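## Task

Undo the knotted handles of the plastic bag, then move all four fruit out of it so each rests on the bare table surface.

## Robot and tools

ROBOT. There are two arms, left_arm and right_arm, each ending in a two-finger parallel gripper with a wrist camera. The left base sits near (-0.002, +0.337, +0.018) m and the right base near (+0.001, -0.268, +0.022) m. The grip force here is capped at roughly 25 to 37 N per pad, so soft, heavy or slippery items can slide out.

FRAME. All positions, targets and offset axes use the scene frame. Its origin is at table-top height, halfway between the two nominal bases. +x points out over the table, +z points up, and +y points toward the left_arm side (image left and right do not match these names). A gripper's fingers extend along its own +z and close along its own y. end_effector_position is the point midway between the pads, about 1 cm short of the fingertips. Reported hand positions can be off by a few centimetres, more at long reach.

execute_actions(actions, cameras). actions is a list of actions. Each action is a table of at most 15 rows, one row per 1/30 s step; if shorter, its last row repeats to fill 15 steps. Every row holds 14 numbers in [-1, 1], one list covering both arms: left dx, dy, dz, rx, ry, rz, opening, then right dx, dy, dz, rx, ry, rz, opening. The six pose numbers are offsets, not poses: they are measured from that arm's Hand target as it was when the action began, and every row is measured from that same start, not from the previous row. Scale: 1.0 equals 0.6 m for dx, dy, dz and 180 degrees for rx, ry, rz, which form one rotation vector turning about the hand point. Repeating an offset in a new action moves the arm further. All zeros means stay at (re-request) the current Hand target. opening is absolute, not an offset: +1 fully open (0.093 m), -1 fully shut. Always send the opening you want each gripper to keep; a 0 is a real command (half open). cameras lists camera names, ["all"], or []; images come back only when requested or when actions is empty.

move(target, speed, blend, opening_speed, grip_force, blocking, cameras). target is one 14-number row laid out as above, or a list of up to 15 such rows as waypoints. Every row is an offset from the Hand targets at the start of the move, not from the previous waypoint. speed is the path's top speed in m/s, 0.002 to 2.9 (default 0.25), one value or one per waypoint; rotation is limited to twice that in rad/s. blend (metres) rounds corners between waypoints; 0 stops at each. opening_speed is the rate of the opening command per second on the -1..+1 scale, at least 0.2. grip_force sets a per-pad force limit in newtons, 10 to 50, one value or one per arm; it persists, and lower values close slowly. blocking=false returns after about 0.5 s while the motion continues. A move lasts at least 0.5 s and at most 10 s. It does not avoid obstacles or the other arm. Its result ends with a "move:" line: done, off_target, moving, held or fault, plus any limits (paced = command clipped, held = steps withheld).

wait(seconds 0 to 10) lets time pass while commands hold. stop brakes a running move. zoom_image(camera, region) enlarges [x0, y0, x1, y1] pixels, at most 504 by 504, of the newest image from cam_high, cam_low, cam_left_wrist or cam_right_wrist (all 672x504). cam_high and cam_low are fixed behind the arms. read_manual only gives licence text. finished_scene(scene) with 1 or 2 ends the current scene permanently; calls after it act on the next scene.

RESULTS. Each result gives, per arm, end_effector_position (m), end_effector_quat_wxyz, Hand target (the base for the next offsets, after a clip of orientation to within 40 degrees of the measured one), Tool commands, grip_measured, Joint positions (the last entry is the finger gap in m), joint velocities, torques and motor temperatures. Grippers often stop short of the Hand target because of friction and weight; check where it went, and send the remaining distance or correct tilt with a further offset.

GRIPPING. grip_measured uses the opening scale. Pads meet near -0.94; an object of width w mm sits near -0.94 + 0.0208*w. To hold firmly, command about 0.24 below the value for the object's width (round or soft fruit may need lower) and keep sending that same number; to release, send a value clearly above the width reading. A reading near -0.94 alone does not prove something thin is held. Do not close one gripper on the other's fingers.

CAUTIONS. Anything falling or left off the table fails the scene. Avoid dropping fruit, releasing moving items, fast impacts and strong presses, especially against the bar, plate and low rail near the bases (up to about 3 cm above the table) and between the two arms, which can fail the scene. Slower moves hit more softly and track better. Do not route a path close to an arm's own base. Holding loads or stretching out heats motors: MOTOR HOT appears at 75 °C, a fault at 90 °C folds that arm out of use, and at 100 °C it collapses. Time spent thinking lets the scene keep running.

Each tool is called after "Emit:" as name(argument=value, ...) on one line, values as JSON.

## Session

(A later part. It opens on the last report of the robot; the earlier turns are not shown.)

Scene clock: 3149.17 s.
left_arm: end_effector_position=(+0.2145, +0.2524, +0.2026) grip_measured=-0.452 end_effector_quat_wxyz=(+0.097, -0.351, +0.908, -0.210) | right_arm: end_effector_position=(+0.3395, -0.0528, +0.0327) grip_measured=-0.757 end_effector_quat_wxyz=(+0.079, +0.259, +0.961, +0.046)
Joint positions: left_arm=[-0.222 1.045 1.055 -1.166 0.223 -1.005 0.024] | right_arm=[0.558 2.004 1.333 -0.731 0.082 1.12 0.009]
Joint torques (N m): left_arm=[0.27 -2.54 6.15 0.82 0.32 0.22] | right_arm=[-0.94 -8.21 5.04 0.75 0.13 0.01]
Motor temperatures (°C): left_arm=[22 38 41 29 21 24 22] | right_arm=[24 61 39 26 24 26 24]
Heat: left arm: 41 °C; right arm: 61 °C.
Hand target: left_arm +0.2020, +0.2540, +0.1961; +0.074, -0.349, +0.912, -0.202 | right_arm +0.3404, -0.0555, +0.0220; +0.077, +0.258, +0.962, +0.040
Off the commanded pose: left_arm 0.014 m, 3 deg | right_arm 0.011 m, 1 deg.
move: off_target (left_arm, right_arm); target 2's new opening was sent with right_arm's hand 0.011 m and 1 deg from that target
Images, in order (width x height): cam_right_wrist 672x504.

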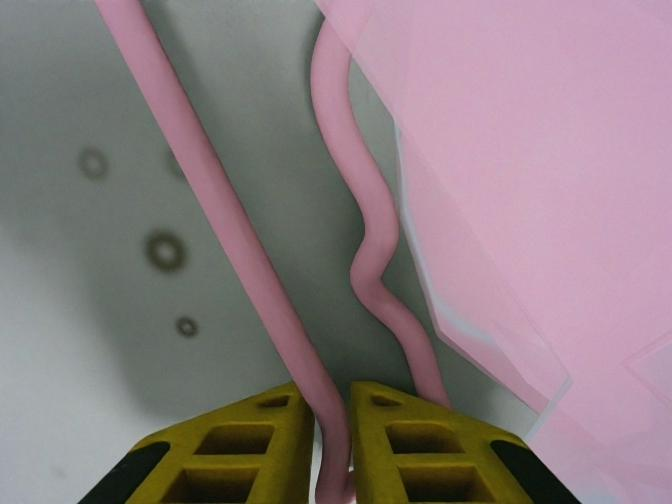

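Emit:
move(target=[0, 0, 0, 0, 0, 0, -0.45, -0.0300, 0.1500, 0.0050, 0, 0, 0, -0.76], speed=0.06, cameras=["cam_high", "cam_right_wrist"])

Scene clock: 3156.73 s.
left_arm: end_effector_position=(+0.2145, +0.2524, +0.2026) grip_measured=-0.452 end_effector_quat_wxyz=(+0.097, -0.351, +0.908, -0.210) | right_arm: end_effector_position=(+0.3274, +0.0263, +0.0296) grip_measured=-0.757 end_effector_quat_wxyz=(+0.092, +0.259, +0.961, +0.041)
Joint positions: left_arm=[-0.222 1.045 1.055 -1.166 0.223 -1.005 0.024] | right_arm=[0.744 2.157 1.548 -0.806 0.139 1.301 0.009]
Joint torques (N m): left_arm=[0.34 -2.5 6.11 0.83 0.34 0.23] | right_arm=[0.81 -8.96 8.57 0.32 -0.06 0.27]
Motor temperatures (°C): left_arm=[22 37 41 29 21 24 22] | right_arm=[24 59 39 26 24 26 24]
Heat: left arm: 41 °C; right arm: 59 °C.
Hand target: left_arm +0.2020, +0.2540, +0.1961; +0.074, -0.349, +0.912, -0.202 | right_arm +0.3226, +0.0345, +0.0251; +0.077, +0.258, +0.962, +0.041
Off the commanded pose: left_arm 0.014 m, 3 deg | right_arm 0.011 m, 2 deg.
move: off_target (left_arm, right_arm)
Images, in order (width x height): cam_high 672x504, cam_right_wrist 672x504.

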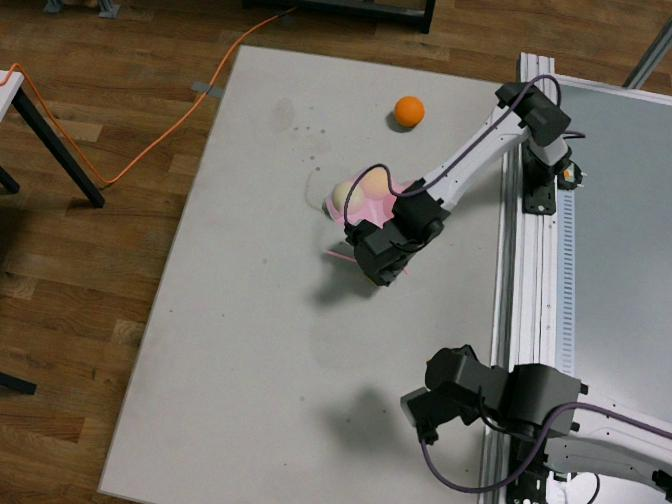

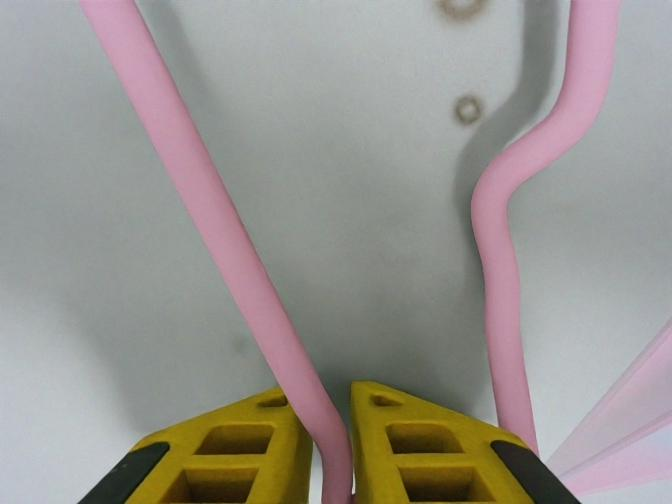

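Emit:
zoom_image(camera="cam_high", region=[300, 160, 440, 300])

Scaled by 3.600 from the camera's 672x504 image, which has a finer 960x720 frame.

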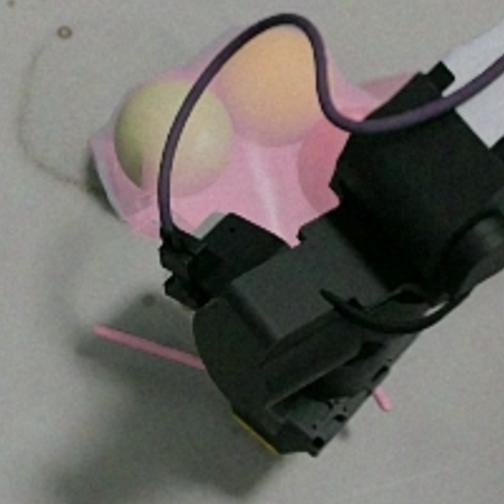

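Emit:
move(target=[[0, 0, 0, 0, 0, 0, -0.45, 0, -0.0150, 0.0, 0, 0, 0, -0.35], [0, 0, 0, 0, 0, 0, -0.45, 0, -0.0150, 0.18, 0, 0, 0, -0.35]], speed=[0.06, 0.1], opening_speed=0.6, cameras=["cam_high", "cam_right_wrist"])

Scene clock: 3166.33 s.
left_arm: end_effector_position=(+0.2145, +0.2524, +0.2026) grip_measured=-0.452 end_effector_quat_wxyz=(+0.097, -0.351, +0.908, -0.210) | right_arm: end_effector_position=(+0.3217, +0.0213, +0.1080) grip_measured=-0.352 end_effector_quat_wxyz=(+0.069, +0.257, +0.964, +0.014)
Joint positions: left_arm=[-0.222 1.045 1.055 -1.166 0.223 -1.005 0.024] | right_arm=[0.744 2.125 1.826 -1.185 0.126 1.302 0.028]
Joint torques (N m): left_arm=[0.29 -2.43 6.15 0.83 0.33 0.23] | right_arm=[-0.1 -14.72 8.77 0.23 0.03 0.15]
Motor temperatures (°C): left_arm=[22 37 40 29 21 24 22] | right_arm=[24 59 39 25 24 26 24]
Heat: left arm: 40 °C; right arm: 59 °C.
Hand target: left_arm +0.2020, +0.2540, +0.1961; +0.074, -0.349, +0.912, -0.202 | right_arm +0.3225, +0.0254, +0.1330; +0.077, +0.258, +0.962, +0.040
Off the commanded pose: left_arm 0.014 m, 3 deg | right_arm 0.026 m, 3 deg.
move: off_target (left_arm, right_arm)
Images, in order (width x height): cam_high 672x504, cam_right_wrist 672x504.

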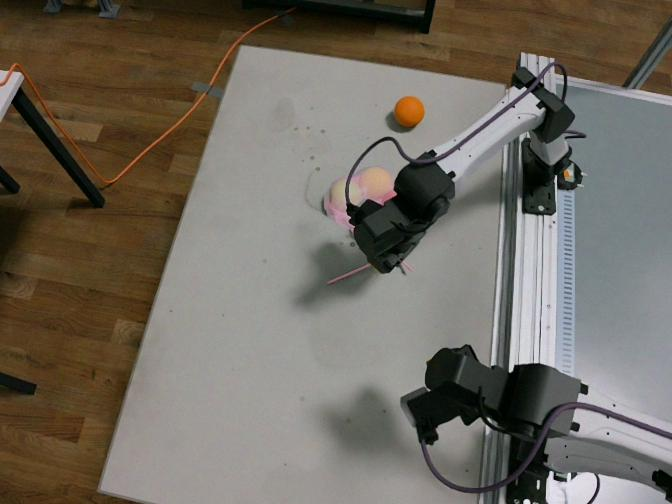

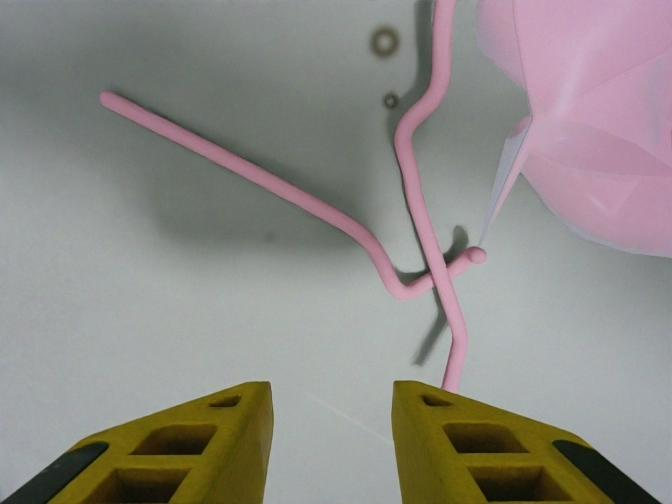

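Emit:
move(target=[0, 0, 0, 0, 0, 0, -0.45, -0.1008, -0.0450, -0.1150, 0, 0, 0, -0.5], speed=0.12, cameras=["cam_right_wrist"])

Scene clock: 3182.57 s.
left_arm: end_effector_position=(+0.2145, +0.2524, +0.2026) grip_measured=-0.452 end_effector_quat_wxyz=(+0.097, -0.351, +0.908, -0.210) | right_arm: end_effector_position=(+0.2618, -0.0073, +0.0524) grip_measured=-0.497 end_effector_quat_wxyz=(+0.068, +0.256, +0.964, +0.016)
Joint positions: left_arm=[-0.222 1.045 1.055 -1.166 0.223 -1.005 0.024] | right_arm=[0.801 1.934 1.318 -0.874 0.126 1.356 0.021]
Joint torques (N m): left_arm=[0.28 -2.5 6.17 0.8 0.32 0.21] | right_arm=[0.43 -12.6 4.97 0.55 0.11 0.25]
Motor temperatures (°C): left_arm=[22 36 40 29 21 24 22] | right_arm=[24 59 40 25 24 26 24]
Heat: left arm: 40 °C; right arm: 59 °C.
Hand target: left_arm +0.2020, +0.2540, +0.1961; +0.074, -0.349, +0.912, -0.202 | right_arm +0.2620, -0.0014, +0.0641; +0.077, +0.258, +0.962, +0.040
Off the commanded pose: left_arm 0.014 m, 3 deg | right_arm 0.013 m, 3 deg.
move: off_target (left_arm, right_arm)
Images, in order (width x height): cam_right_wrist 672x504.

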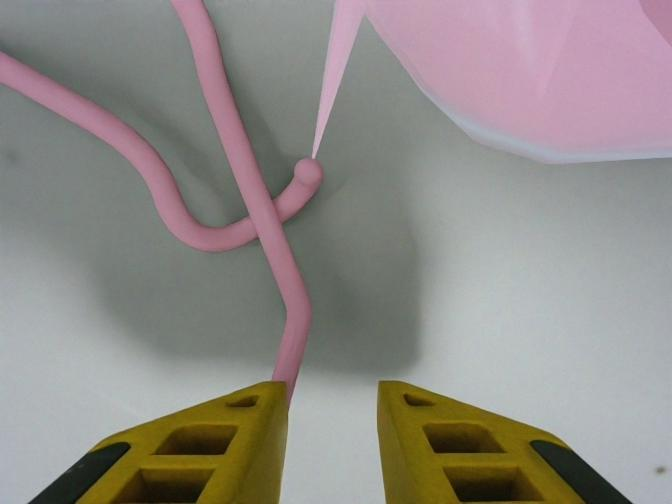

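Emit:
move(target=[[0, 0, 0, 0, 0, 0, -0.45, 0.0180, 0.0190, 0.0, 0, 0, 0, -0.45], [0, 0, 0, 0, 0, 0, -0.45, 0.0180, 0.0190, -0.0500, 0, 0, 0, -0.45]], speed=[0.1, 0.06], cameras=["cam_right_wrist"])

Scene clock: 3188.67 s.
left_arm: end_effector_position=(+0.2145, +0.2524, +0.2026) grip_measured=-0.452 end_effector_quat_wxyz=(+0.097, -0.351, +0.908, -0.210) | right_arm: end_effector_position=(+0.2745, +0.0073, +0.0424) grip_measured=-0.452 end_effector_quat_wxyz=(+0.080, +0.257, +0.962, +0.041)
Joint positions: left_arm=[-0.222 1.045 1.055 -1.166 0.223 -1.005 0.024] | right_arm=[0.801 1.972 1.323 -0.786 0.126 1.356 0.023]
Joint torques (N m): left_arm=[0.31 -2.54 6.13 0.84 0.32 0.22] | right_arm=[0.27 -8.23 5.24 0.68 0.15 0.18]
Motor temperatures (°C): left_arm=[22 36 40 28 21 24 22] | right_arm=[24 59 40 25 24 26 24]
Heat: left arm: 40 °C; right arm: 59 °C.
Hand target: left_arm +0.2020, +0.2540, +0.1961; +0.074, -0.349, +0.912, -0.202 | right_arm +0.2728, +0.0099, +0.0340; +0.077, +0.258, +0.962, +0.040
Off the commanded pose: left_arm 0.014 m, 3 deg | right_arm 0.009 m, 0 deg.
move: off_target (left_arm)
Images, in order (width x height): cam_right_wrist 672x504.

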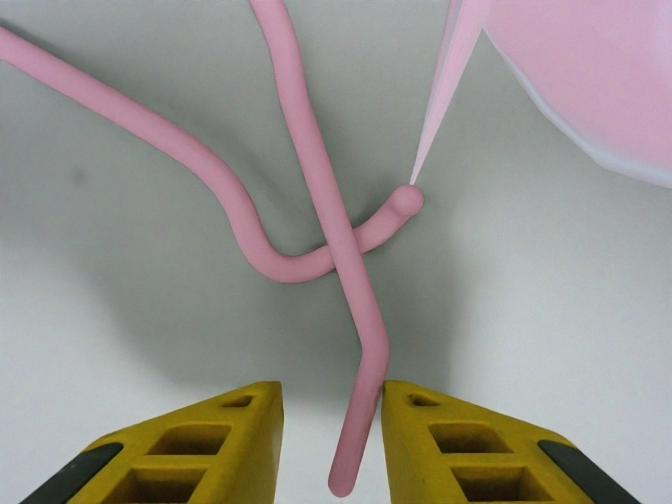

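Emit:
move(target=[[0, 0, 0, 0, 0, 0, -0.45, 0, 0, -0.0200, 0, 0, 0, -0.45], [0, 0, 0, 0, 0, 0, -0.45, 0, 0, -0.0200, 0, 0, 0, -1.0]], speed=[0.06, 0.06], opening_speed=0.6, cameras=["cam_right_wrist"])

Scene clock: 3194.07 s.
left_arm: end_effector_position=(+0.2145, +0.2524, +0.2026) grip_measured=-0.452 end_effector_quat_wxyz=(+0.097, -0.351, +0.908, -0.210) | right_arm: end_effector_position=(+0.2751, +0.0082, +0.0315) grip_measured=-0.897 end_effector_quat_wxyz=(+0.081, +0.257, +0.962, +0.042)
Joint positions: left_arm=[-0.222 1.045 1.055 -1.166 0.223 -1.005 0.024] | right_arm=[0.801 1.99 1.3 -0.742 0.126 1.356 0.002]
Joint torques (N m): left_arm=[0.31 -2.5 6.16 0.83 0.33 0.22] | right_arm=[0.08 -7.94 4.94 0.65 0.11 0.17]
Motor temperatures (°C): left_arm=[22 35 40 28 21 24 22] | right_arm=[24 58 39 25 24 26 24]
Heat: left arm: 40 °C; right arm: 58 °C.
Hand target: left_arm +0.2020, +0.2540, +0.1961; +0.074, -0.349, +0.912, -0.202 | right_arm +0.2729, +0.0101, +0.0221; +0.077, +0.258, +0.962, +0.041
Off the commanded pose: left_arm 0.014 m, 3 deg | right_arm 0.010 m, 1 deg.
move: off_target (left_arm)
Images, in order (width x height): cam_right_wrist 672x504.

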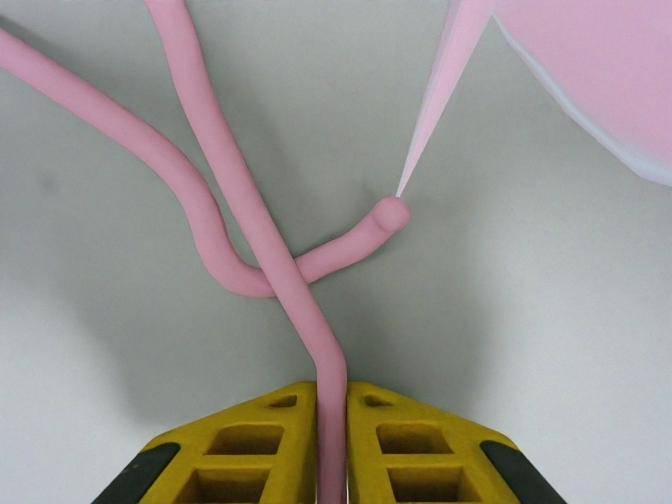

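Emit:
move(target=[[0, 0, 0, 0, 0, 0, -0.45, 0.0117, -0.0083, 0.13, 0, 0, 0, -1.0], [0, 0, 0, 0, 0, 0, -0.45, 0.3785, -0.0502, 0.13, 0.04588, -0.07178, 0.00263, -1.0], [0, 0, 0, 0, 0, 0, -0.45, 0.4118, -0.0502, 0.03, 0.04588, -0.07178, 0.00263, -1.0]], speed=[0.1, 0.12, 0.08], blend=[0.03, 0.03, 0], cameras=["cam_high", "cam_right_wrist"])

Scene clock: 3207.30 s.
left_arm: end_effector_position=(+0.2145, +0.2524, +0.2026) grip_measured=-0.452 end_effector_quat_wxyz=(+0.097, -0.351, +0.908, -0.210) | right_arm: end_effector_position=(+0.5094, -0.0254, +0.0410) grip_measured=-0.897 end_effector_quat_wxyz=(+0.157, +0.257, +0.945, +0.125)
Joint positions: left_arm=[-0.222 1.045 1.055 -1.166 0.223 -1.005 0.024] | right_arm=[0.415 2.429 2.011 -0.751 0.041 0.977 0.002]
Joint torques (N m): left_arm=[0.28 -2.52 6.17 0.83 0.33 0.22] | right_arm=[-0.7 -12.01 9.11 1.21 -0.05 -0.01]
Motor temperatures (°C): left_arm=[22 35 40 28 21 24 22] | right_arm=[24 56 39 26 24 26 24]
Heat: left arm: 40 °C; right arm: 56 °C.
Hand target: left_arm +0.2020, +0.2540, +0.1961; +0.074, -0.349, +0.912, -0.202 | right_arm +0.5199, -0.0201, +0.0400; +0.166, +0.252, +0.943, +0.139
Off the commanded pose: left_arm 0.014 m, 3 deg | right_arm 0.012 m, 2 deg.
move: off_target (left_arm, right_arm)
Images, in order (width x height): cam_high 672x504, cam_right_wrist 672x504.

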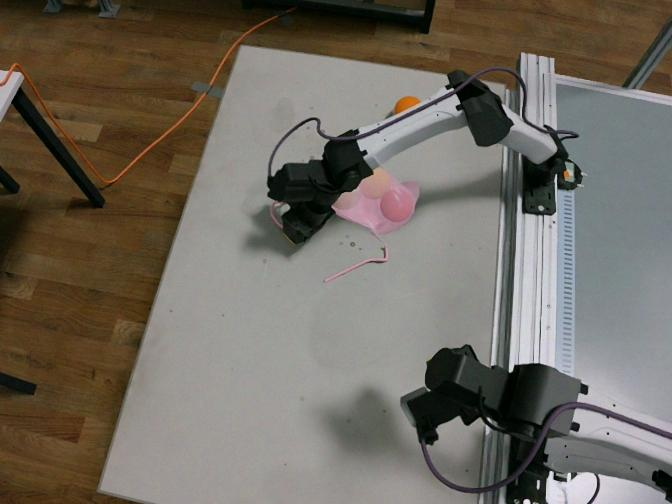

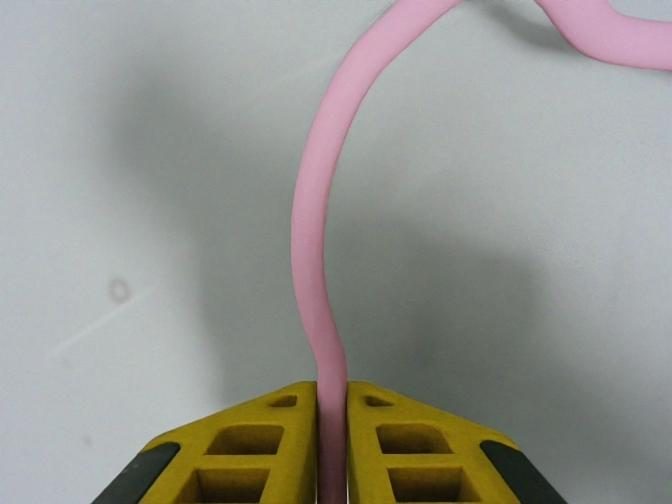

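Emit:
move(target=[[0, 0, 0, 0, 0, 0, -0.45, 0, 0, -0.02, 0, 0, 0, -1.0], [0, 0, 0, 0, 0, 0, -0.45, 0, 0, -0.02, 0, 0, 0, -0.4], [0, 0, 0, 0, 0, 0, -0.45, 0, 0, 0.15, 0, 0, 0, -0.4]], speed=[0.06, 0.06, 0.1], opening_speed=0.6, cameras=["cam_high", "cam_right_wrist"])

Scene clock: 3215.93 s.
left_arm: end_effector_position=(+0.2145, +0.2524, +0.2026) grip_measured=-0.452 end_effector_quat_wxyz=(+0.097, -0.351, +0.908, -0.210) | right_arm: end_effector_position=(+0.5212, -0.0217, +0.1321) grip_measured=-0.402 end_effector_quat_wxyz=(+0.175, +0.256, +0.940, +0.141)
Joint positions: left_arm=[-0.222 1.045 1.055 -1.166 0.223 -1.005 0.024] | right_arm=[0.415 2.438 2.37 -1.053 0.04 0.976 0.026]
Joint torques (N m): left_arm=[0.24 -2.54 6.16 0.82 0.32 0.22] | right_arm=[-0.29 -12.37 9.66 0.77 -0.02 0.07]
Motor temperatures (°C): left_arm=[22 35 40 28 21 24 22] | right_arm=[24 58 40 26 24 26 24]
Heat: left arm: 40 °C; right arm: 58 °C.
Hand target: left_arm +0.2020, +0.2540, +0.1961; +0.074, -0.349, +0.912, -0.202 | right_arm +0.5199, -0.0202, +0.1299; +0.166, +0.252, +0.943, +0.138
Off the commanded pose: left_arm 0.014 m, 3 deg | right_arm 0.003 m, 1 deg.
move: off_target (left_arm); target 2's new opening was sent with right_arm's hand 0.013 m and 1 deg from that target
Images, in order (width x height): cam_high 672x504, cam_right_wrist 672x504.

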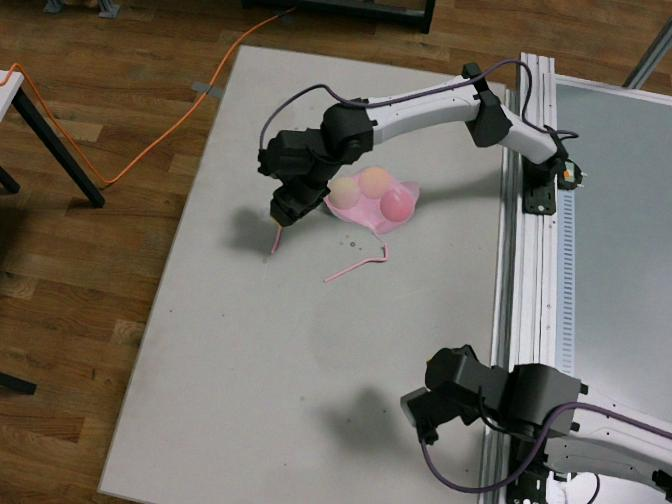

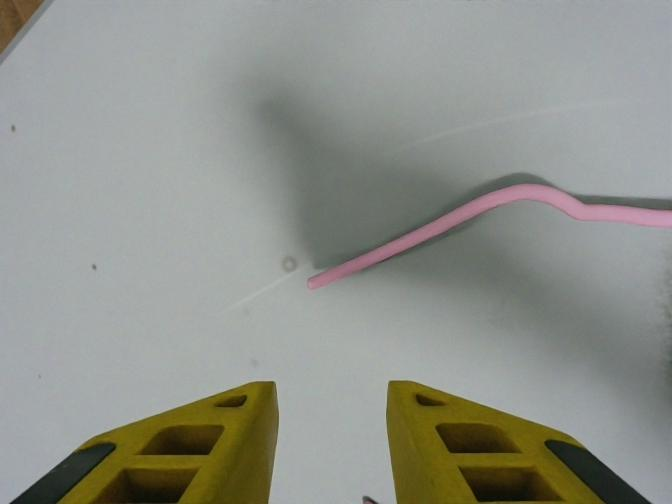

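Emit:
move(target=[0.2883, -0.5400, -0.1268, 0, 0, 0, -0.45, -0.4997, -0.3962, 0.1483, -0.11142, -0.08976, 0.30845, -0.4], speed=0.25, cameras=["cam_high", "cam_left_wrist", "cam_right_wrist"])

Scene clock: 3235.67 s.
left_arm: end_effector_position=(+0.3784, -0.0718, +0.1247) grip_measured=-0.452 end_effector_quat_wxyz=(+0.075, -0.344, +0.910, -0.221) | right_arm: end_effector_position=(+0.2255, -0.2596, +0.2208) grip_measured=-0.402 end_effector_quat_wxyz=(+0.258, -0.263, +0.928, +0.062)
Joint positions: left_arm=[-0.82 2.305 2.117 -0.913 0.012 -1.543 0.024] | right_arm=[-0.225 0.999 1.07 -1.204 -0.315 -0.67 0.026]
Joint torques (N m): left_arm=[-0.77 -9.77 10.15 0.87 -0.26 -0.07] | right_arm=[-0.96 -1.21 6.84 0.74 -0.36 0.03]
Motor temperatures (°C): left_arm=[22 35 41 28 21 24 22] | right_arm=[24 61 41 26 24 26 24]
Heat: left arm: 41 °C; right arm: 61 °C.
Hand target: left_arm +0.3750, -0.0700, +0.1201; +0.074, -0.349, +0.912, -0.202 | right_arm +0.2201, -0.2579, +0.2188; +0.248, -0.265, +0.929, +0.072
Off the commanded pose: left_arm 0.006 m, 2 deg | right_arm 0.006 m, 2 deg.
move: done
Images, in order (width x height): cam_high 672x504, cam_left_wrist 672x504, cam_right_wrist 672x504.

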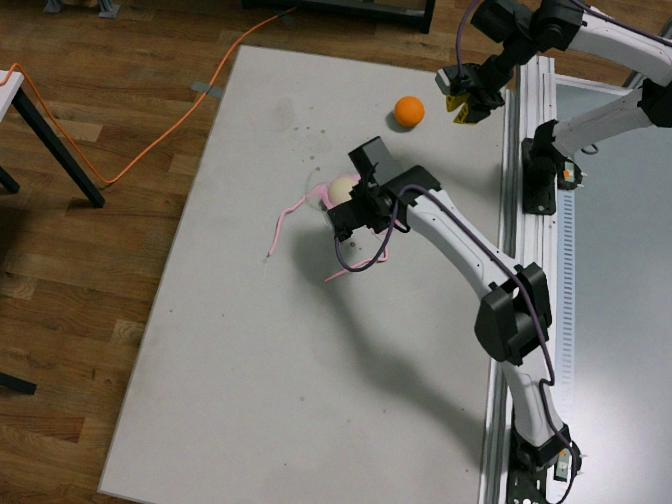

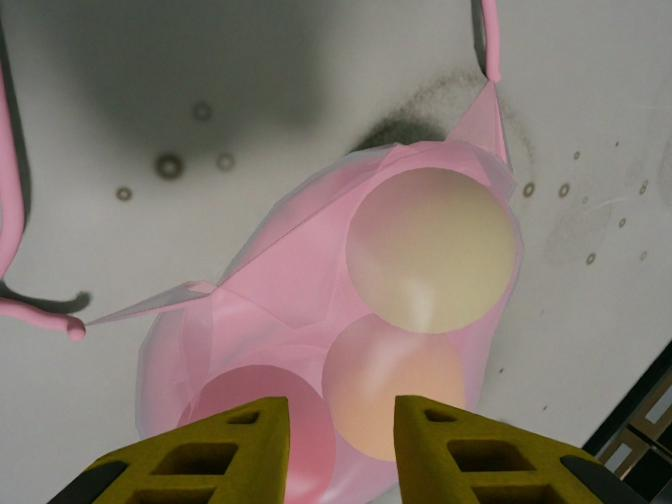

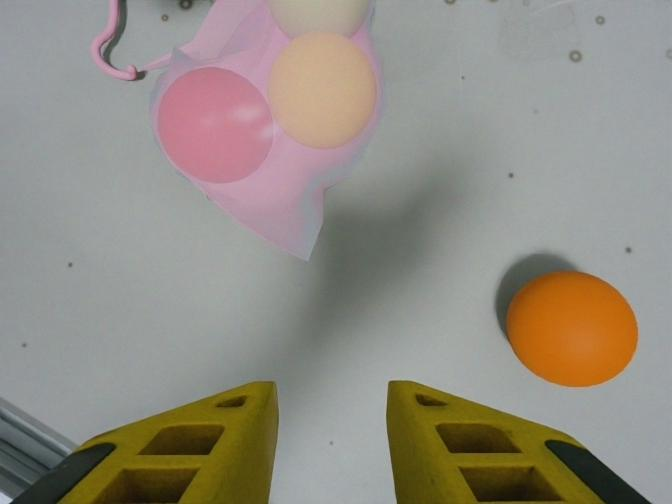

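Emit:
zoom_image(camera="cam_left_wrist", region=[50, 60, 550, 420])

Scaled by 1.008 from the camera's 672x504 image, which has a finer 960x720 frame.

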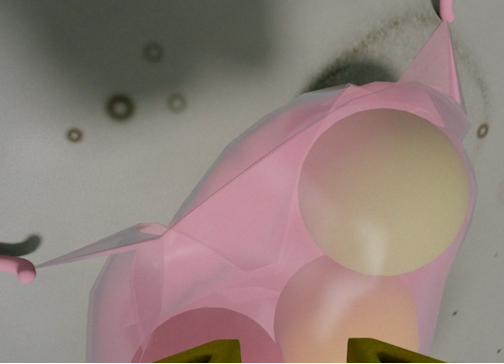

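Emit:
move(target=[-0.0833, 0.0667, -0.1085, 0, 0, 0.1, -0.5, 0, 0, 0, 0, 0, 0, -0.4], speed=0.15, cameras=["cam_left_wrist"])

Scene clock: 3264.17 s.
left_arm: end_effector_position=(+0.3213, -0.0241, +0.0414) grip_measured=-0.498 end_effector_quat_wxyz=(+0.093, -0.485, +0.854, -0.162) | right_arm: end_effector_position=(+0.2255, -0.2596, +0.2208) grip_measured=-0.402 end_effector_quat_wxyz=(+0.258, -0.264, +0.928, +0.061)
Joint positions: left_arm=[-0.89 2.146 1.557 -0.628 -0.145 -1.897 0.021] | right_arm=[-0.225 0.999 1.07 -1.204 -0.315 -0.67 0.026]
Joint torques (N m): left_arm=[-0.81 -12.23 6.15 1.38 -0.43 -0.06] | right_arm=[-0.96 -1.37 6.9 0.74 -0.42 0.01]
Motor temperatures (°C): left_arm=[22 42 46 29 21 24 22] | right_arm=[24 50 39 26 24 26 24]
Heat: left arm: 46 °C; right arm: 50 °C.
Hand target: left_arm +0.3251, -0.0299, +0.0549; +0.105, -0.488, +0.846, -0.188 | right_arm +0.2201, -0.2579, +0.2189; +0.248, -0.265, +0.929, +0.072
Off the commanded pose: left_arm 0.015 m, 3 deg | right_arm 0.006 m, 2 deg.
move: off_target (left_arm)
Images, in order (width x height): cam_left_wrist 672x504.

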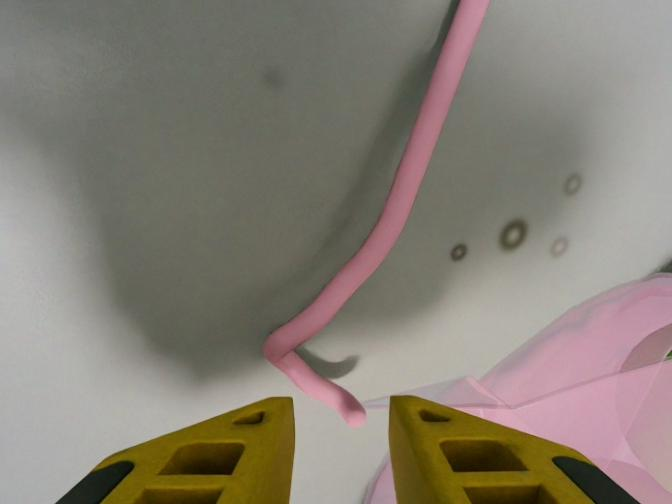

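Emit:
move(target=[[0.0050, -0.0070, -0.0550, 0, 0, 0, -0.5, 0, 0, 0, 0, 0, 0, -0.4], [0.0050, -0.0070, -0.0550, 0, 0, 0, -1.0, 0, 0, 0, 0, 0, 0, -0.4]], speed=[0.06, 0.06], opening_speed=0.6, cameras=["cam_left_wrist"])

Scene clock: 3279.50 s.
left_arm: end_effector_position=(+0.3269, -0.0312, +0.0286) grip_measured=-0.988 end_effector_quat_wxyz=(+0.097, -0.485, +0.850, -0.183) | right_arm: end_effector_position=(+0.2255, -0.2596, +0.2208) grip_measured=-0.402 end_effector_quat_wxyz=(+0.258, -0.264, +0.928, +0.061)
Joint positions: left_arm=[-0.89 2.167 1.521 -0.527 -0.146 -1.898 0] | right_arm=[-0.225 0.999 1.07 -1.204 -0.315 -0.67 0.026]
Joint torques (N m): left_arm=[-0.77 -8.91 6.08 1.5 -0.41 -0.08] | right_arm=[-0.94 -1.31 6.87 0.74 -0.39 0.03]
Motor temperatures (°C): left_arm=[22 50 44 30 22 24 22] | right_arm=[24 47 39 26 25 26 24]
Heat: left arm: 50 °C; right arm: 47 °C.
Hand target: left_arm +0.3281, -0.0341, +0.0219; +0.105, -0.488, +0.846, -0.188 | right_arm +0.2201, -0.2579, +0.2189; +0.248, -0.265, +0.929, +0.072
Off the commanded pose: left_arm 0.007 m, 1 deg | right_arm 0.006 m, 2 deg.
move: done
Images, in order (width x height): cam_left_wrist 672x504.

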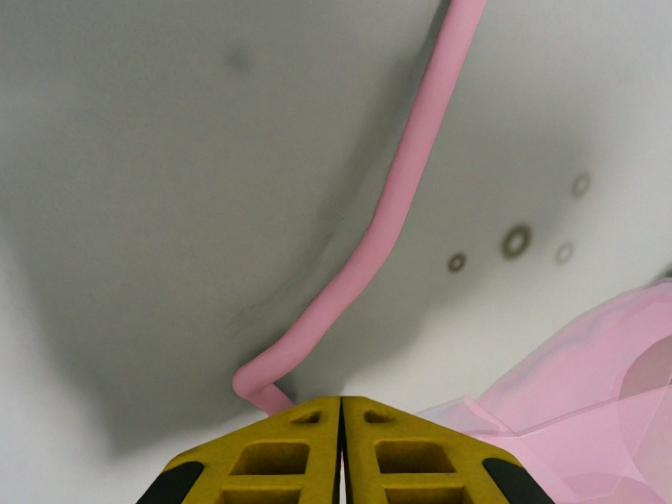

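Emit:
move(target=[[0, 0, 0.02, 0, 0, 0, -0.45, 0, 0, 0, 0, 0, 0, -0.4], [-0.0150, 0.0090, 0.02, 0, 0, 0, -0.45, 0, 0, 0, 0, 0, 0, -0.4], [-0.0150, 0.0090, -0.0230, 0, 0, 0, -0.45, 0, 0, 0, 0, 0, 0, -0.4]], speed=[0.06, 0.06, 0.06], cameras=["cam_left_wrist"])

Scene clock: 3286.67 s.
left_arm: end_effector_position=(+0.3191, -0.0251, +0.0187) grip_measured=-0.452 end_effector_quat_wxyz=(+0.101, -0.486, +0.850, -0.178) | right_arm: end_effector_position=(+0.2255, -0.2596, +0.2208) grip_measured=-0.402 end_effector_quat_wxyz=(+0.258, -0.264, +0.928, +0.061)
Joint positions: left_arm=[-0.899 2.156 1.461 -0.488 -0.16 -1.906 0.024] | right_arm=[-0.225 0.999 1.07 -1.204 -0.315 -0.67 0.026]
Joint torques (N m): left_arm=[-0.85 -8.62 4.44 1.75 -0.29 -0.08] | right_arm=[-0.96 -1.33 6.8 0.8 -0.36 0.04]
Heat: left arm: 49 °C; right arm: 46 °C.
Hand target: left_arm +0.3191, -0.0287, +0.0081; +0.105, -0.488, +0.846, -0.188 | right_arm +0.2201, -0.2579, +0.2189; +0.248, -0.265, +0.929, +0.072
Off the commanded pose: left_arm 0.011 m, 1 deg | right_arm 0.006 m, 2 deg.
move: off_target (left_arm)
Images, in order (width x height): cam_left_wrist 672x504.

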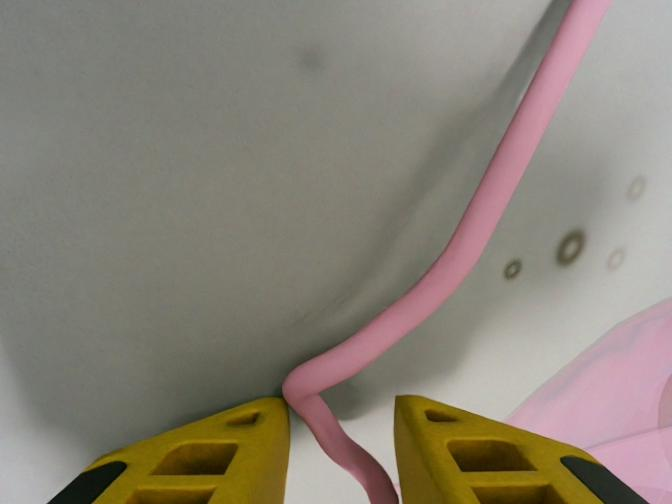

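Emit:
move(target=[0, 0, 0.005, 0, 0, 0, -1.0, 0, 0, 0, 0, 0, 0, -0.4], speed=0.06, opening_speed=0.6, cameras=["cam_left_wrist"])

Scene clock: 3290.37 s.
left_arm: end_effector_position=(+0.3146, -0.0206, +0.0157) grip_measured=-0.907 end_effector_quat_wxyz=(+0.101, -0.485, +0.852, -0.168) | right_arm: end_effector_position=(+0.2255, -0.2596, +0.2208) grip_measured=-0.402 end_effector_quat_wxyz=(+0.258, -0.264, +0.928, +0.061)
Joint positions: left_arm=[-0.902 2.153 1.451 -0.503 -0.163 -1.906 0.002] | right_arm=[-0.225 0.999 1.07 -1.204 -0.315 -0.67 0.026]
Joint torques (N m): left_arm=[-0.54 -8.75 5.7 1.75 -0.24 -0.08] | right_arm=[-1.05 -1.33 6.72 0.78 -0.37 0.01]
Heat: left arm: 49 °C; right arm: 45 °C.
Hand target: left_arm +0.3191, -0.0287, +0.0111; +0.105, -0.488, +0.846, -0.188 | right_arm +0.2201, -0.2579, +0.2189; +0.248, -0.265, +0.929, +0.072
Off the commanded pose: left_arm 0.010 m, 3 deg | right_arm 0.006 m, 2 deg.
move: off_target (left_arm)
Images, in order (width x height): cam_left_wrist 672x504.

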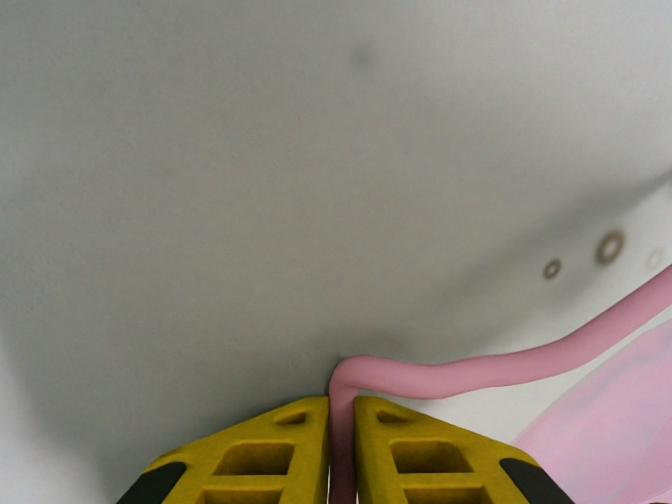

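Emit:
move(target=[[0, 0, 0.08, 0, 0, 0, -1.0, 0, 0, 0, 0, 0, 0, -0.4], [-0.0017, -0.0772, 0.1733, 0, 0, 0, -1.0, 0, 0, 0, 0, 0, 0, -0.4]], speed=0.07, blend=[0.02, 0], cameras=["cam_high", "cam_left_wrist", "cam_right_wrist"])

Scene clock: 3298.80 s.
left_arm: end_effector_position=(+0.3203, -0.0768, +0.1173) grip_measured=-0.907 end_effector_quat_wxyz=(+0.099, -0.484, +0.845, -0.204) | right_arm: end_effector_position=(+0.2255, -0.2596, +0.2208) grip_measured=-0.402 end_effector_quat_wxyz=(+0.258, -0.264, +0.928, +0.061)
Joint positions: left_arm=[-0.967 2.186 1.896 -0.852 -0.176 -1.967 0.002] | right_arm=[-0.225 0.999 1.07 -1.204 -0.315 -0.67 0.026]
Joint torques (N m): left_arm=[-0.75 -9.22 10.02 0.78 -0.43 -0.08] | right_arm=[-1.05 -1.18 6.69 0.74 -0.41 0.06]
Heat: left arm: 48 °C; right arm: 44 °C.
Hand target: left_arm +0.3180, -0.0751, +0.1151; +0.105, -0.488, +0.846, -0.188 | right_arm +0.2201, -0.2579, +0.2189; +0.248, -0.265, +0.929, +0.072
Off the commanded pose: left_arm 0.004 m, 2 deg | right_arm 0.006 m, 2 deg.
move: done
Images, in order (width x height): cam_high 672x504, cam_left_wrist 672x504, cam_right_wrist 672x504.

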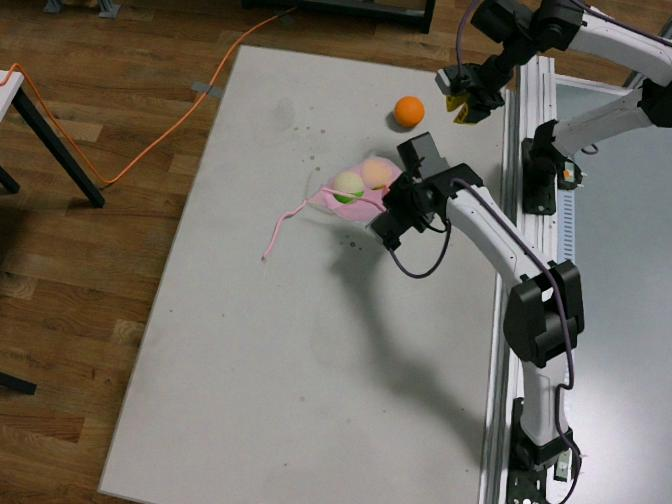

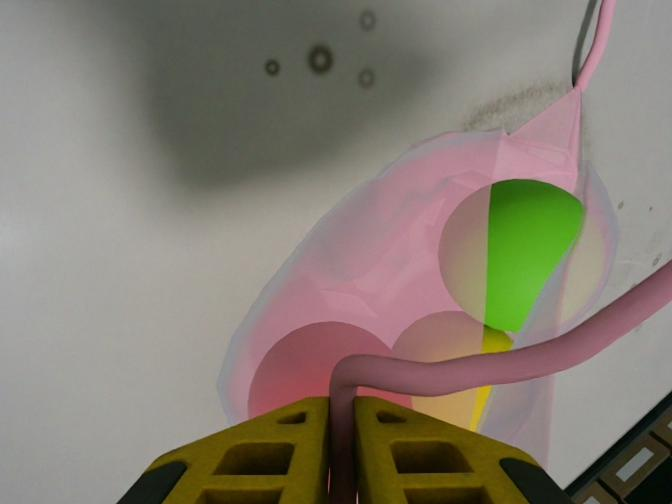

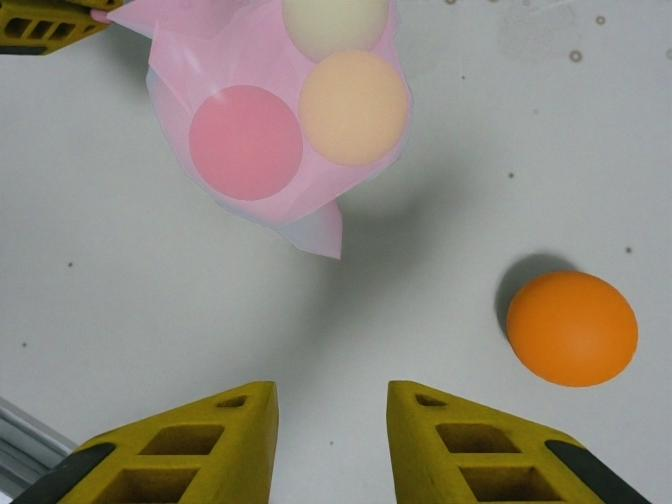

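Emit:
zoom_image(camera="cam_high", region=[250, 130, 430, 270])

Scaled by 2.800 from the camera's 672x504 image, which has a finer 960x720 frame.

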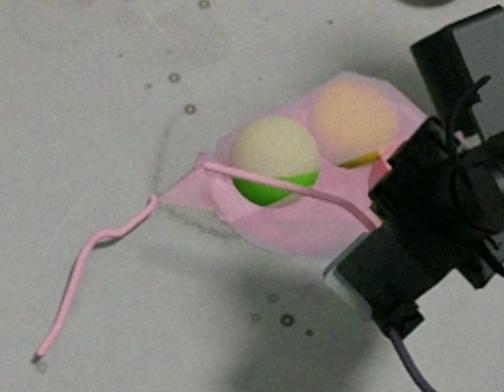

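Emit:
move(target=[0, 0, 0, 0, 0, 0, -1.0, 0.2998, 0.2382, -0.0982, 0.1261, 0.1607, -0.59186, -1.0], speed=0.4, cameras=["cam_left_wrist", "cam_right_wrist"])

Scene clock: 3333.47 s.
left_arm: end_effector_position=(+0.3203, -0.0768, +0.1172) grip_measured=-0.907 end_effector_quat_wxyz=(+0.099, -0.484, +0.845, -0.204) | right_arm: end_effector_position=(+0.3081, -0.1820, +0.1790) grip_measured=-0.983 end_effector_quat_wxyz=(+0.141, +0.205, +0.966, +0.075)
Joint positions: left_arm=[-0.967 2.186 1.896 -0.852 -0.176 -1.967 0.002] | right_arm=[0.254 1.453 1.261 -1.055 0.026 0.708 0]
Joint torques (N m): left_arm=[-0.73 -9.21 10.02 0.8 -0.44 -0.06] | right_arm=[-0.4 -6.46 6.41 0.76 0.06 0.08]
Motor temperatures (°C): left_arm=[22 48 44 29 22 24 22] | right_arm=[24 42 39 27 25 26 24]
Heat: left arm: 48 °C; right arm: 42 °C.
Hand target: left_arm +0.3180, -0.0751, +0.1151; +0.105, -0.488, +0.846, -0.188 | right_arm +0.3053, -0.1830, +0.1798; +0.141, +0.202, +0.966, +0.075 (not the last commanded pose)
Off the commanded pose: left_arm 0.004 m, 2 deg | right_arm 0.115 m, 57 deg.
move: held (right_arm; a check stopped the path); limits=held
pose unreachable (right arm): on one or more control steps of this call, first in action 0 (counted from 0), this arm could not follow its commanded pose, so it was not sent that pose on those steps. It may still have moved: this result reports where it is.
cause: moving toward the commanded pose would bring a part of the arm too close to another arm (this arm's gripper housing and the left arm's wrist (the part past joint 4), along the way the arms are being sent, or toward where that arm still pushes).
Images, in order (width x height): cam_left_wrist 672x504, cam_right_wrist 672x504.

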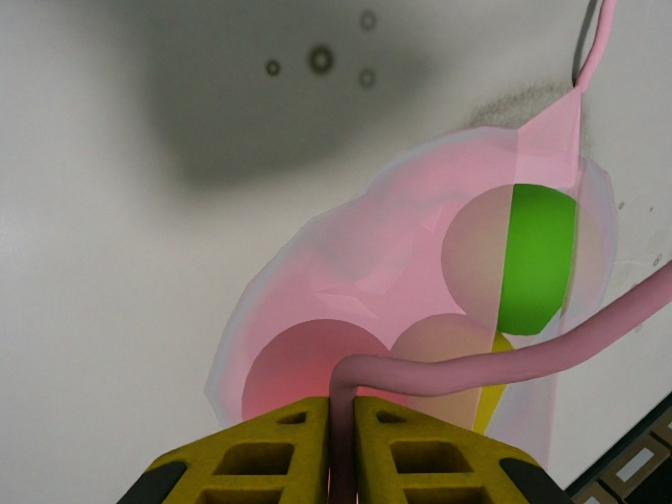

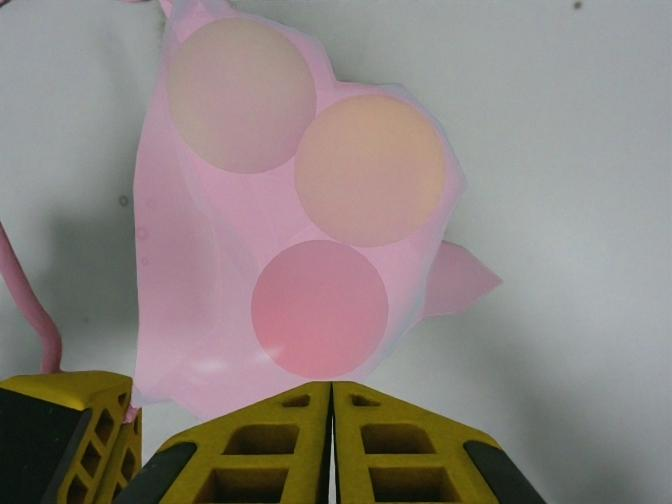

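Emit:
move(target=[[0, 0, 0, 0, 0, 0, -1.0, 0.1578, -0.1117, 0, -0.0184, 0.0641, 0, -1.0], [0, 0, 0, 0, 0, 0, -1.0, 0.1828, 0.0717, -0.0163, -0.0184, 0.0641, 0, -1.0], [0, 0, 0, 0, 0, 0, -1.0, 0.1495, 0.1150, -0.0997, -0.0184, 0.0641, 0, -1.0]], speed=[0.2, 0.2, 0.08], blend=[0.03, 0.02, 0], cameras=["cam_left_wrist", "cam_right_wrist"])

Scene clock: 3355.13 s.
left_arm: end_effector_position=(+0.3203, -0.0768, +0.1172) grip_measured=-0.907 end_effector_quat_wxyz=(+0.099, -0.484, +0.845, -0.204) | right_arm: end_effector_position=(+0.3937, -0.1165, +0.1124) grip_measured=-0.983 end_effector_quat_wxyz=(+0.032, +0.203, +0.979, +0.020)
Joint positions: left_arm=[-0.967 2.186 1.896 -0.852 -0.176 -1.967 0.002] | right_arm=[0.339 2.086 1.803 -1.212 0.024 0.789 0]
Joint torques (N m): left_arm=[-0.83 -9.21 10.06 0.77 -0.43 -0.08] | right_arm=[0.47 -13.18 5.19 0.56 0.15 0.19]
Heat: left arm: 48 °C; right arm: 44 °C.
Hand target: left_arm +0.3180, -0.0751, +0.1151; +0.105, -0.488, +0.846, -0.188 | right_arm +0.3949, -0.1140, +0.1200; +0.048, +0.204, +0.977, +0.026
Off the commanded pose: left_arm 0.004 m, 2 deg | right_arm 0.008 m, 2 deg.
move: done
Images, in order (width x height): cam_left_wrist 672x504, cam_right_wrist 672x504.

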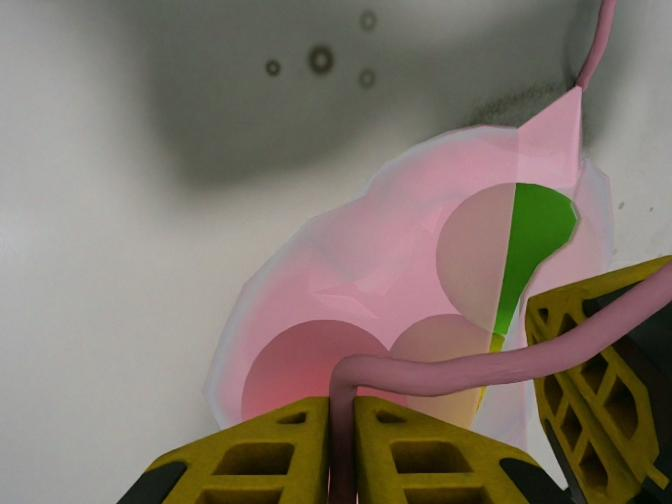

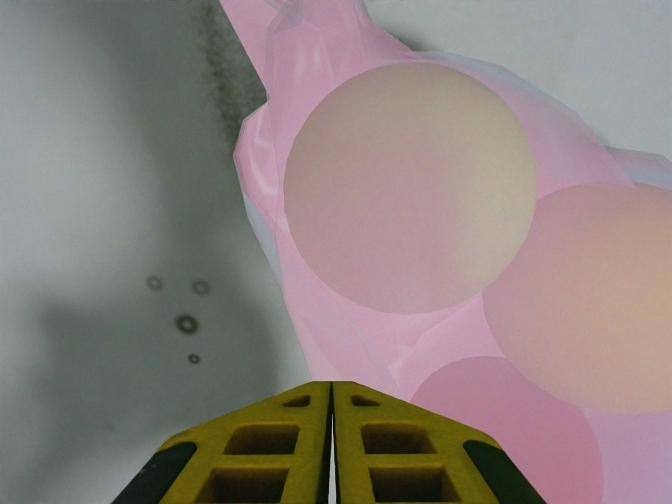

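Emit:
move(target=[0, 0, 0, 0, 0, 0, -1.0, 0.0035, -0.0100, -0.0383, 0, 0, 0, -1.0], speed=0.06, cameras=["cam_left_wrist"])

Scene clock: 3366.63 s.
left_arm: end_effector_position=(+0.3202, -0.0767, +0.1172) grip_measured=-0.907 end_effector_quat_wxyz=(+0.099, -0.484, +0.845, -0.203) | right_arm: end_effector_position=(+0.3939, -0.1180, +0.0917) grip_measured=-0.983 end_effector_quat_wxyz=(+0.035, +0.205, +0.978, +0.021)
Joint positions: left_arm=[-0.967 2.186 1.896 -0.853 -0.176 -1.967 0.002] | right_arm=[0.334 2.086 1.72 -1.123 0.025 0.789 0]
Joint torques (N m): left_arm=[-0.8 -9.22 10.11 0.78 -0.44 -0.07] | right_arm=[-0.62 -12.7 5.19 0.53 0.11 0.04]
Motor temperatures (°C): left_arm=[22 48 45 28 22 24 22] | right_arm=[24 47 39 26 24 26 24]
Heat: left arm: 48 °C; right arm: 47 °C.
Hand target: left_arm +0.3180, -0.0751, +0.1151; +0.105, -0.488, +0.846, -0.188 | right_arm +0.3971, -0.1202, +0.0970; +0.048, +0.204, +0.977, +0.026
Off the commanded pose: left_arm 0.003 m, 2 deg | right_arm 0.006 m, 2 deg.
move: done
Images, in order (width x height): cam_left_wrist 672x504.

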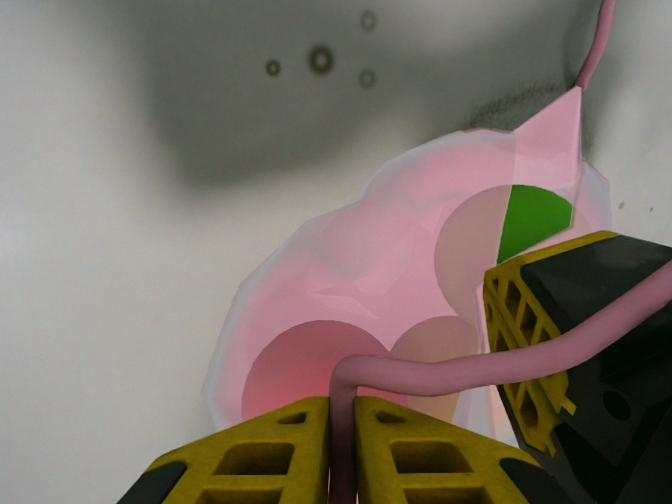

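Emit:
move(target=[[0, 0, 0, 0, 0, 0, -1.0, 0, 0, 0.0230, 0, 0, 0, -1.0], [0, 0, 0, 0, 0, 0, -1.0, 0.0050, -0.0270, 0.0230, 0, 0, 0, -1.0], [0, 0, 0, 0, 0, 0, -1.0, 0.0050, -0.0270, 0.0050, 0, 0, 0, -1.0]], speed=0.06, cameras=["cam_left_wrist"])

Scene clock: 3378.07 s.
left_arm: end_effector_position=(+0.3202, -0.0767, +0.1172) grip_measured=-0.907 end_effector_quat_wxyz=(+0.099, -0.484, +0.845, -0.203) | right_arm: end_effector_position=(+0.3970, -0.1365, +0.0896) grip_measured=-0.983 end_effector_quat_wxyz=(+0.029, +0.209, +0.977, +0.016)
Joint positions: left_arm=[-0.967 2.186 1.896 -0.853 -0.176 -1.967 0.002] | right_arm=[0.291 2.086 1.714 -1.131 0.025 0.753 0]
Joint torques (N m): left_arm=[-0.79 -9.21 10.07 0.77 -0.42 -0.09] | right_arm=[-0.53 -13.67 5.18 0.54 0.1 0.04]
Heat: left arm: 48 °C; right arm: 50 °C.
Hand target: left_arm +0.3180, -0.0751, +0.1151; +0.105, -0.488, +0.846, -0.188 | right_arm +0.4000, -0.1364, +0.1000; +0.048, +0.204, +0.977, +0.026
Off the commanded pose: left_arm 0.004 m, 2 deg | right_arm 0.011 m, 2 deg.
move: off_target (right_arm)
Images, in order (width x height): cam_left_wrist 672x504.

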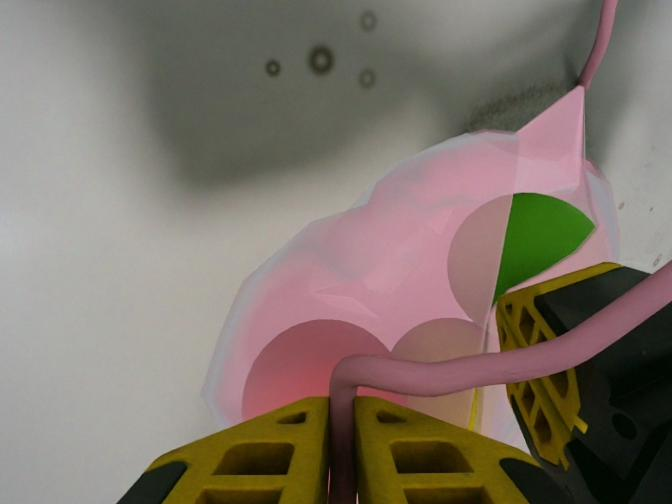

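Emit:
move(target=[[0, 0, 0, 0, 0, 0, -1.0, 0.0100, -0.0550, 0.0150, 0, 0, 0, -1.0], [0, 0, 0, 0, 0, 0, -1.0, 0.0580, -0.1200, 0.0150, 0, 0, 0, -1.0]], speed=0.06, blend=[0.015, 0], cameras=["cam_left_wrist", "cam_right_wrist"])

Scene clock: 3387.47 s.
left_arm: end_effector_position=(+0.3210, -0.0774, +0.1165) grip_measured=-0.907 end_effector_quat_wxyz=(+0.100, -0.485, +0.845, -0.203) | right_arm: end_effector_position=(+0.4332, -0.2067, +0.1112) grip_measured=-0.983 end_effector_quat_wxyz=(+0.055, +0.208, +0.976, +0.032)
Joint positions: left_arm=[-0.967 2.191 1.901 -0.853 -0.177 -1.969 0.002] | right_arm=[0.101 2.095 1.815 -1.16 0 0.564 0]
Joint torques (N m): left_arm=[-0.79 -9.58 9.7 0.78 -0.42 -0.05] | right_arm=[-0.5 -9.24 8.76 0.3 0.11 0.02]
Motor temperatures (°C): left_arm=[22 48 46 28 22 24 22] | right_arm=[24 52 38 26 24 26 24]
Heat: left arm: 48 °C; right arm: 52 °C.
Hand target: left_arm +0.3180, -0.0751, +0.1152; +0.105, -0.488, +0.846, -0.188 | right_arm +0.4349, -0.2083, +0.1091; +0.049, +0.204, +0.977, +0.026
Off the commanded pose: left_arm 0.004 m, 2 deg | right_arm 0.003 m, 1 deg.
move: done
Images, in order (width x height): cam_left_wrist 672x504, cam_right_wrist 672x504.

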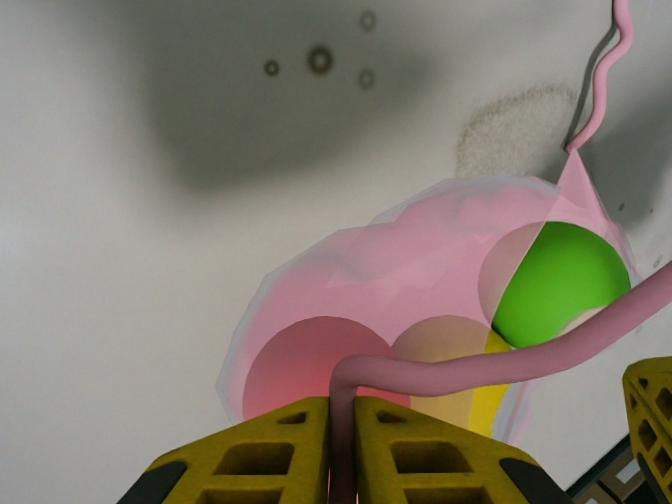

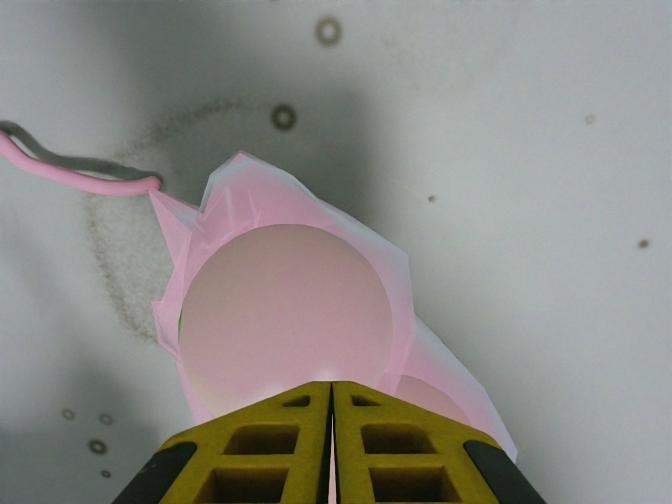

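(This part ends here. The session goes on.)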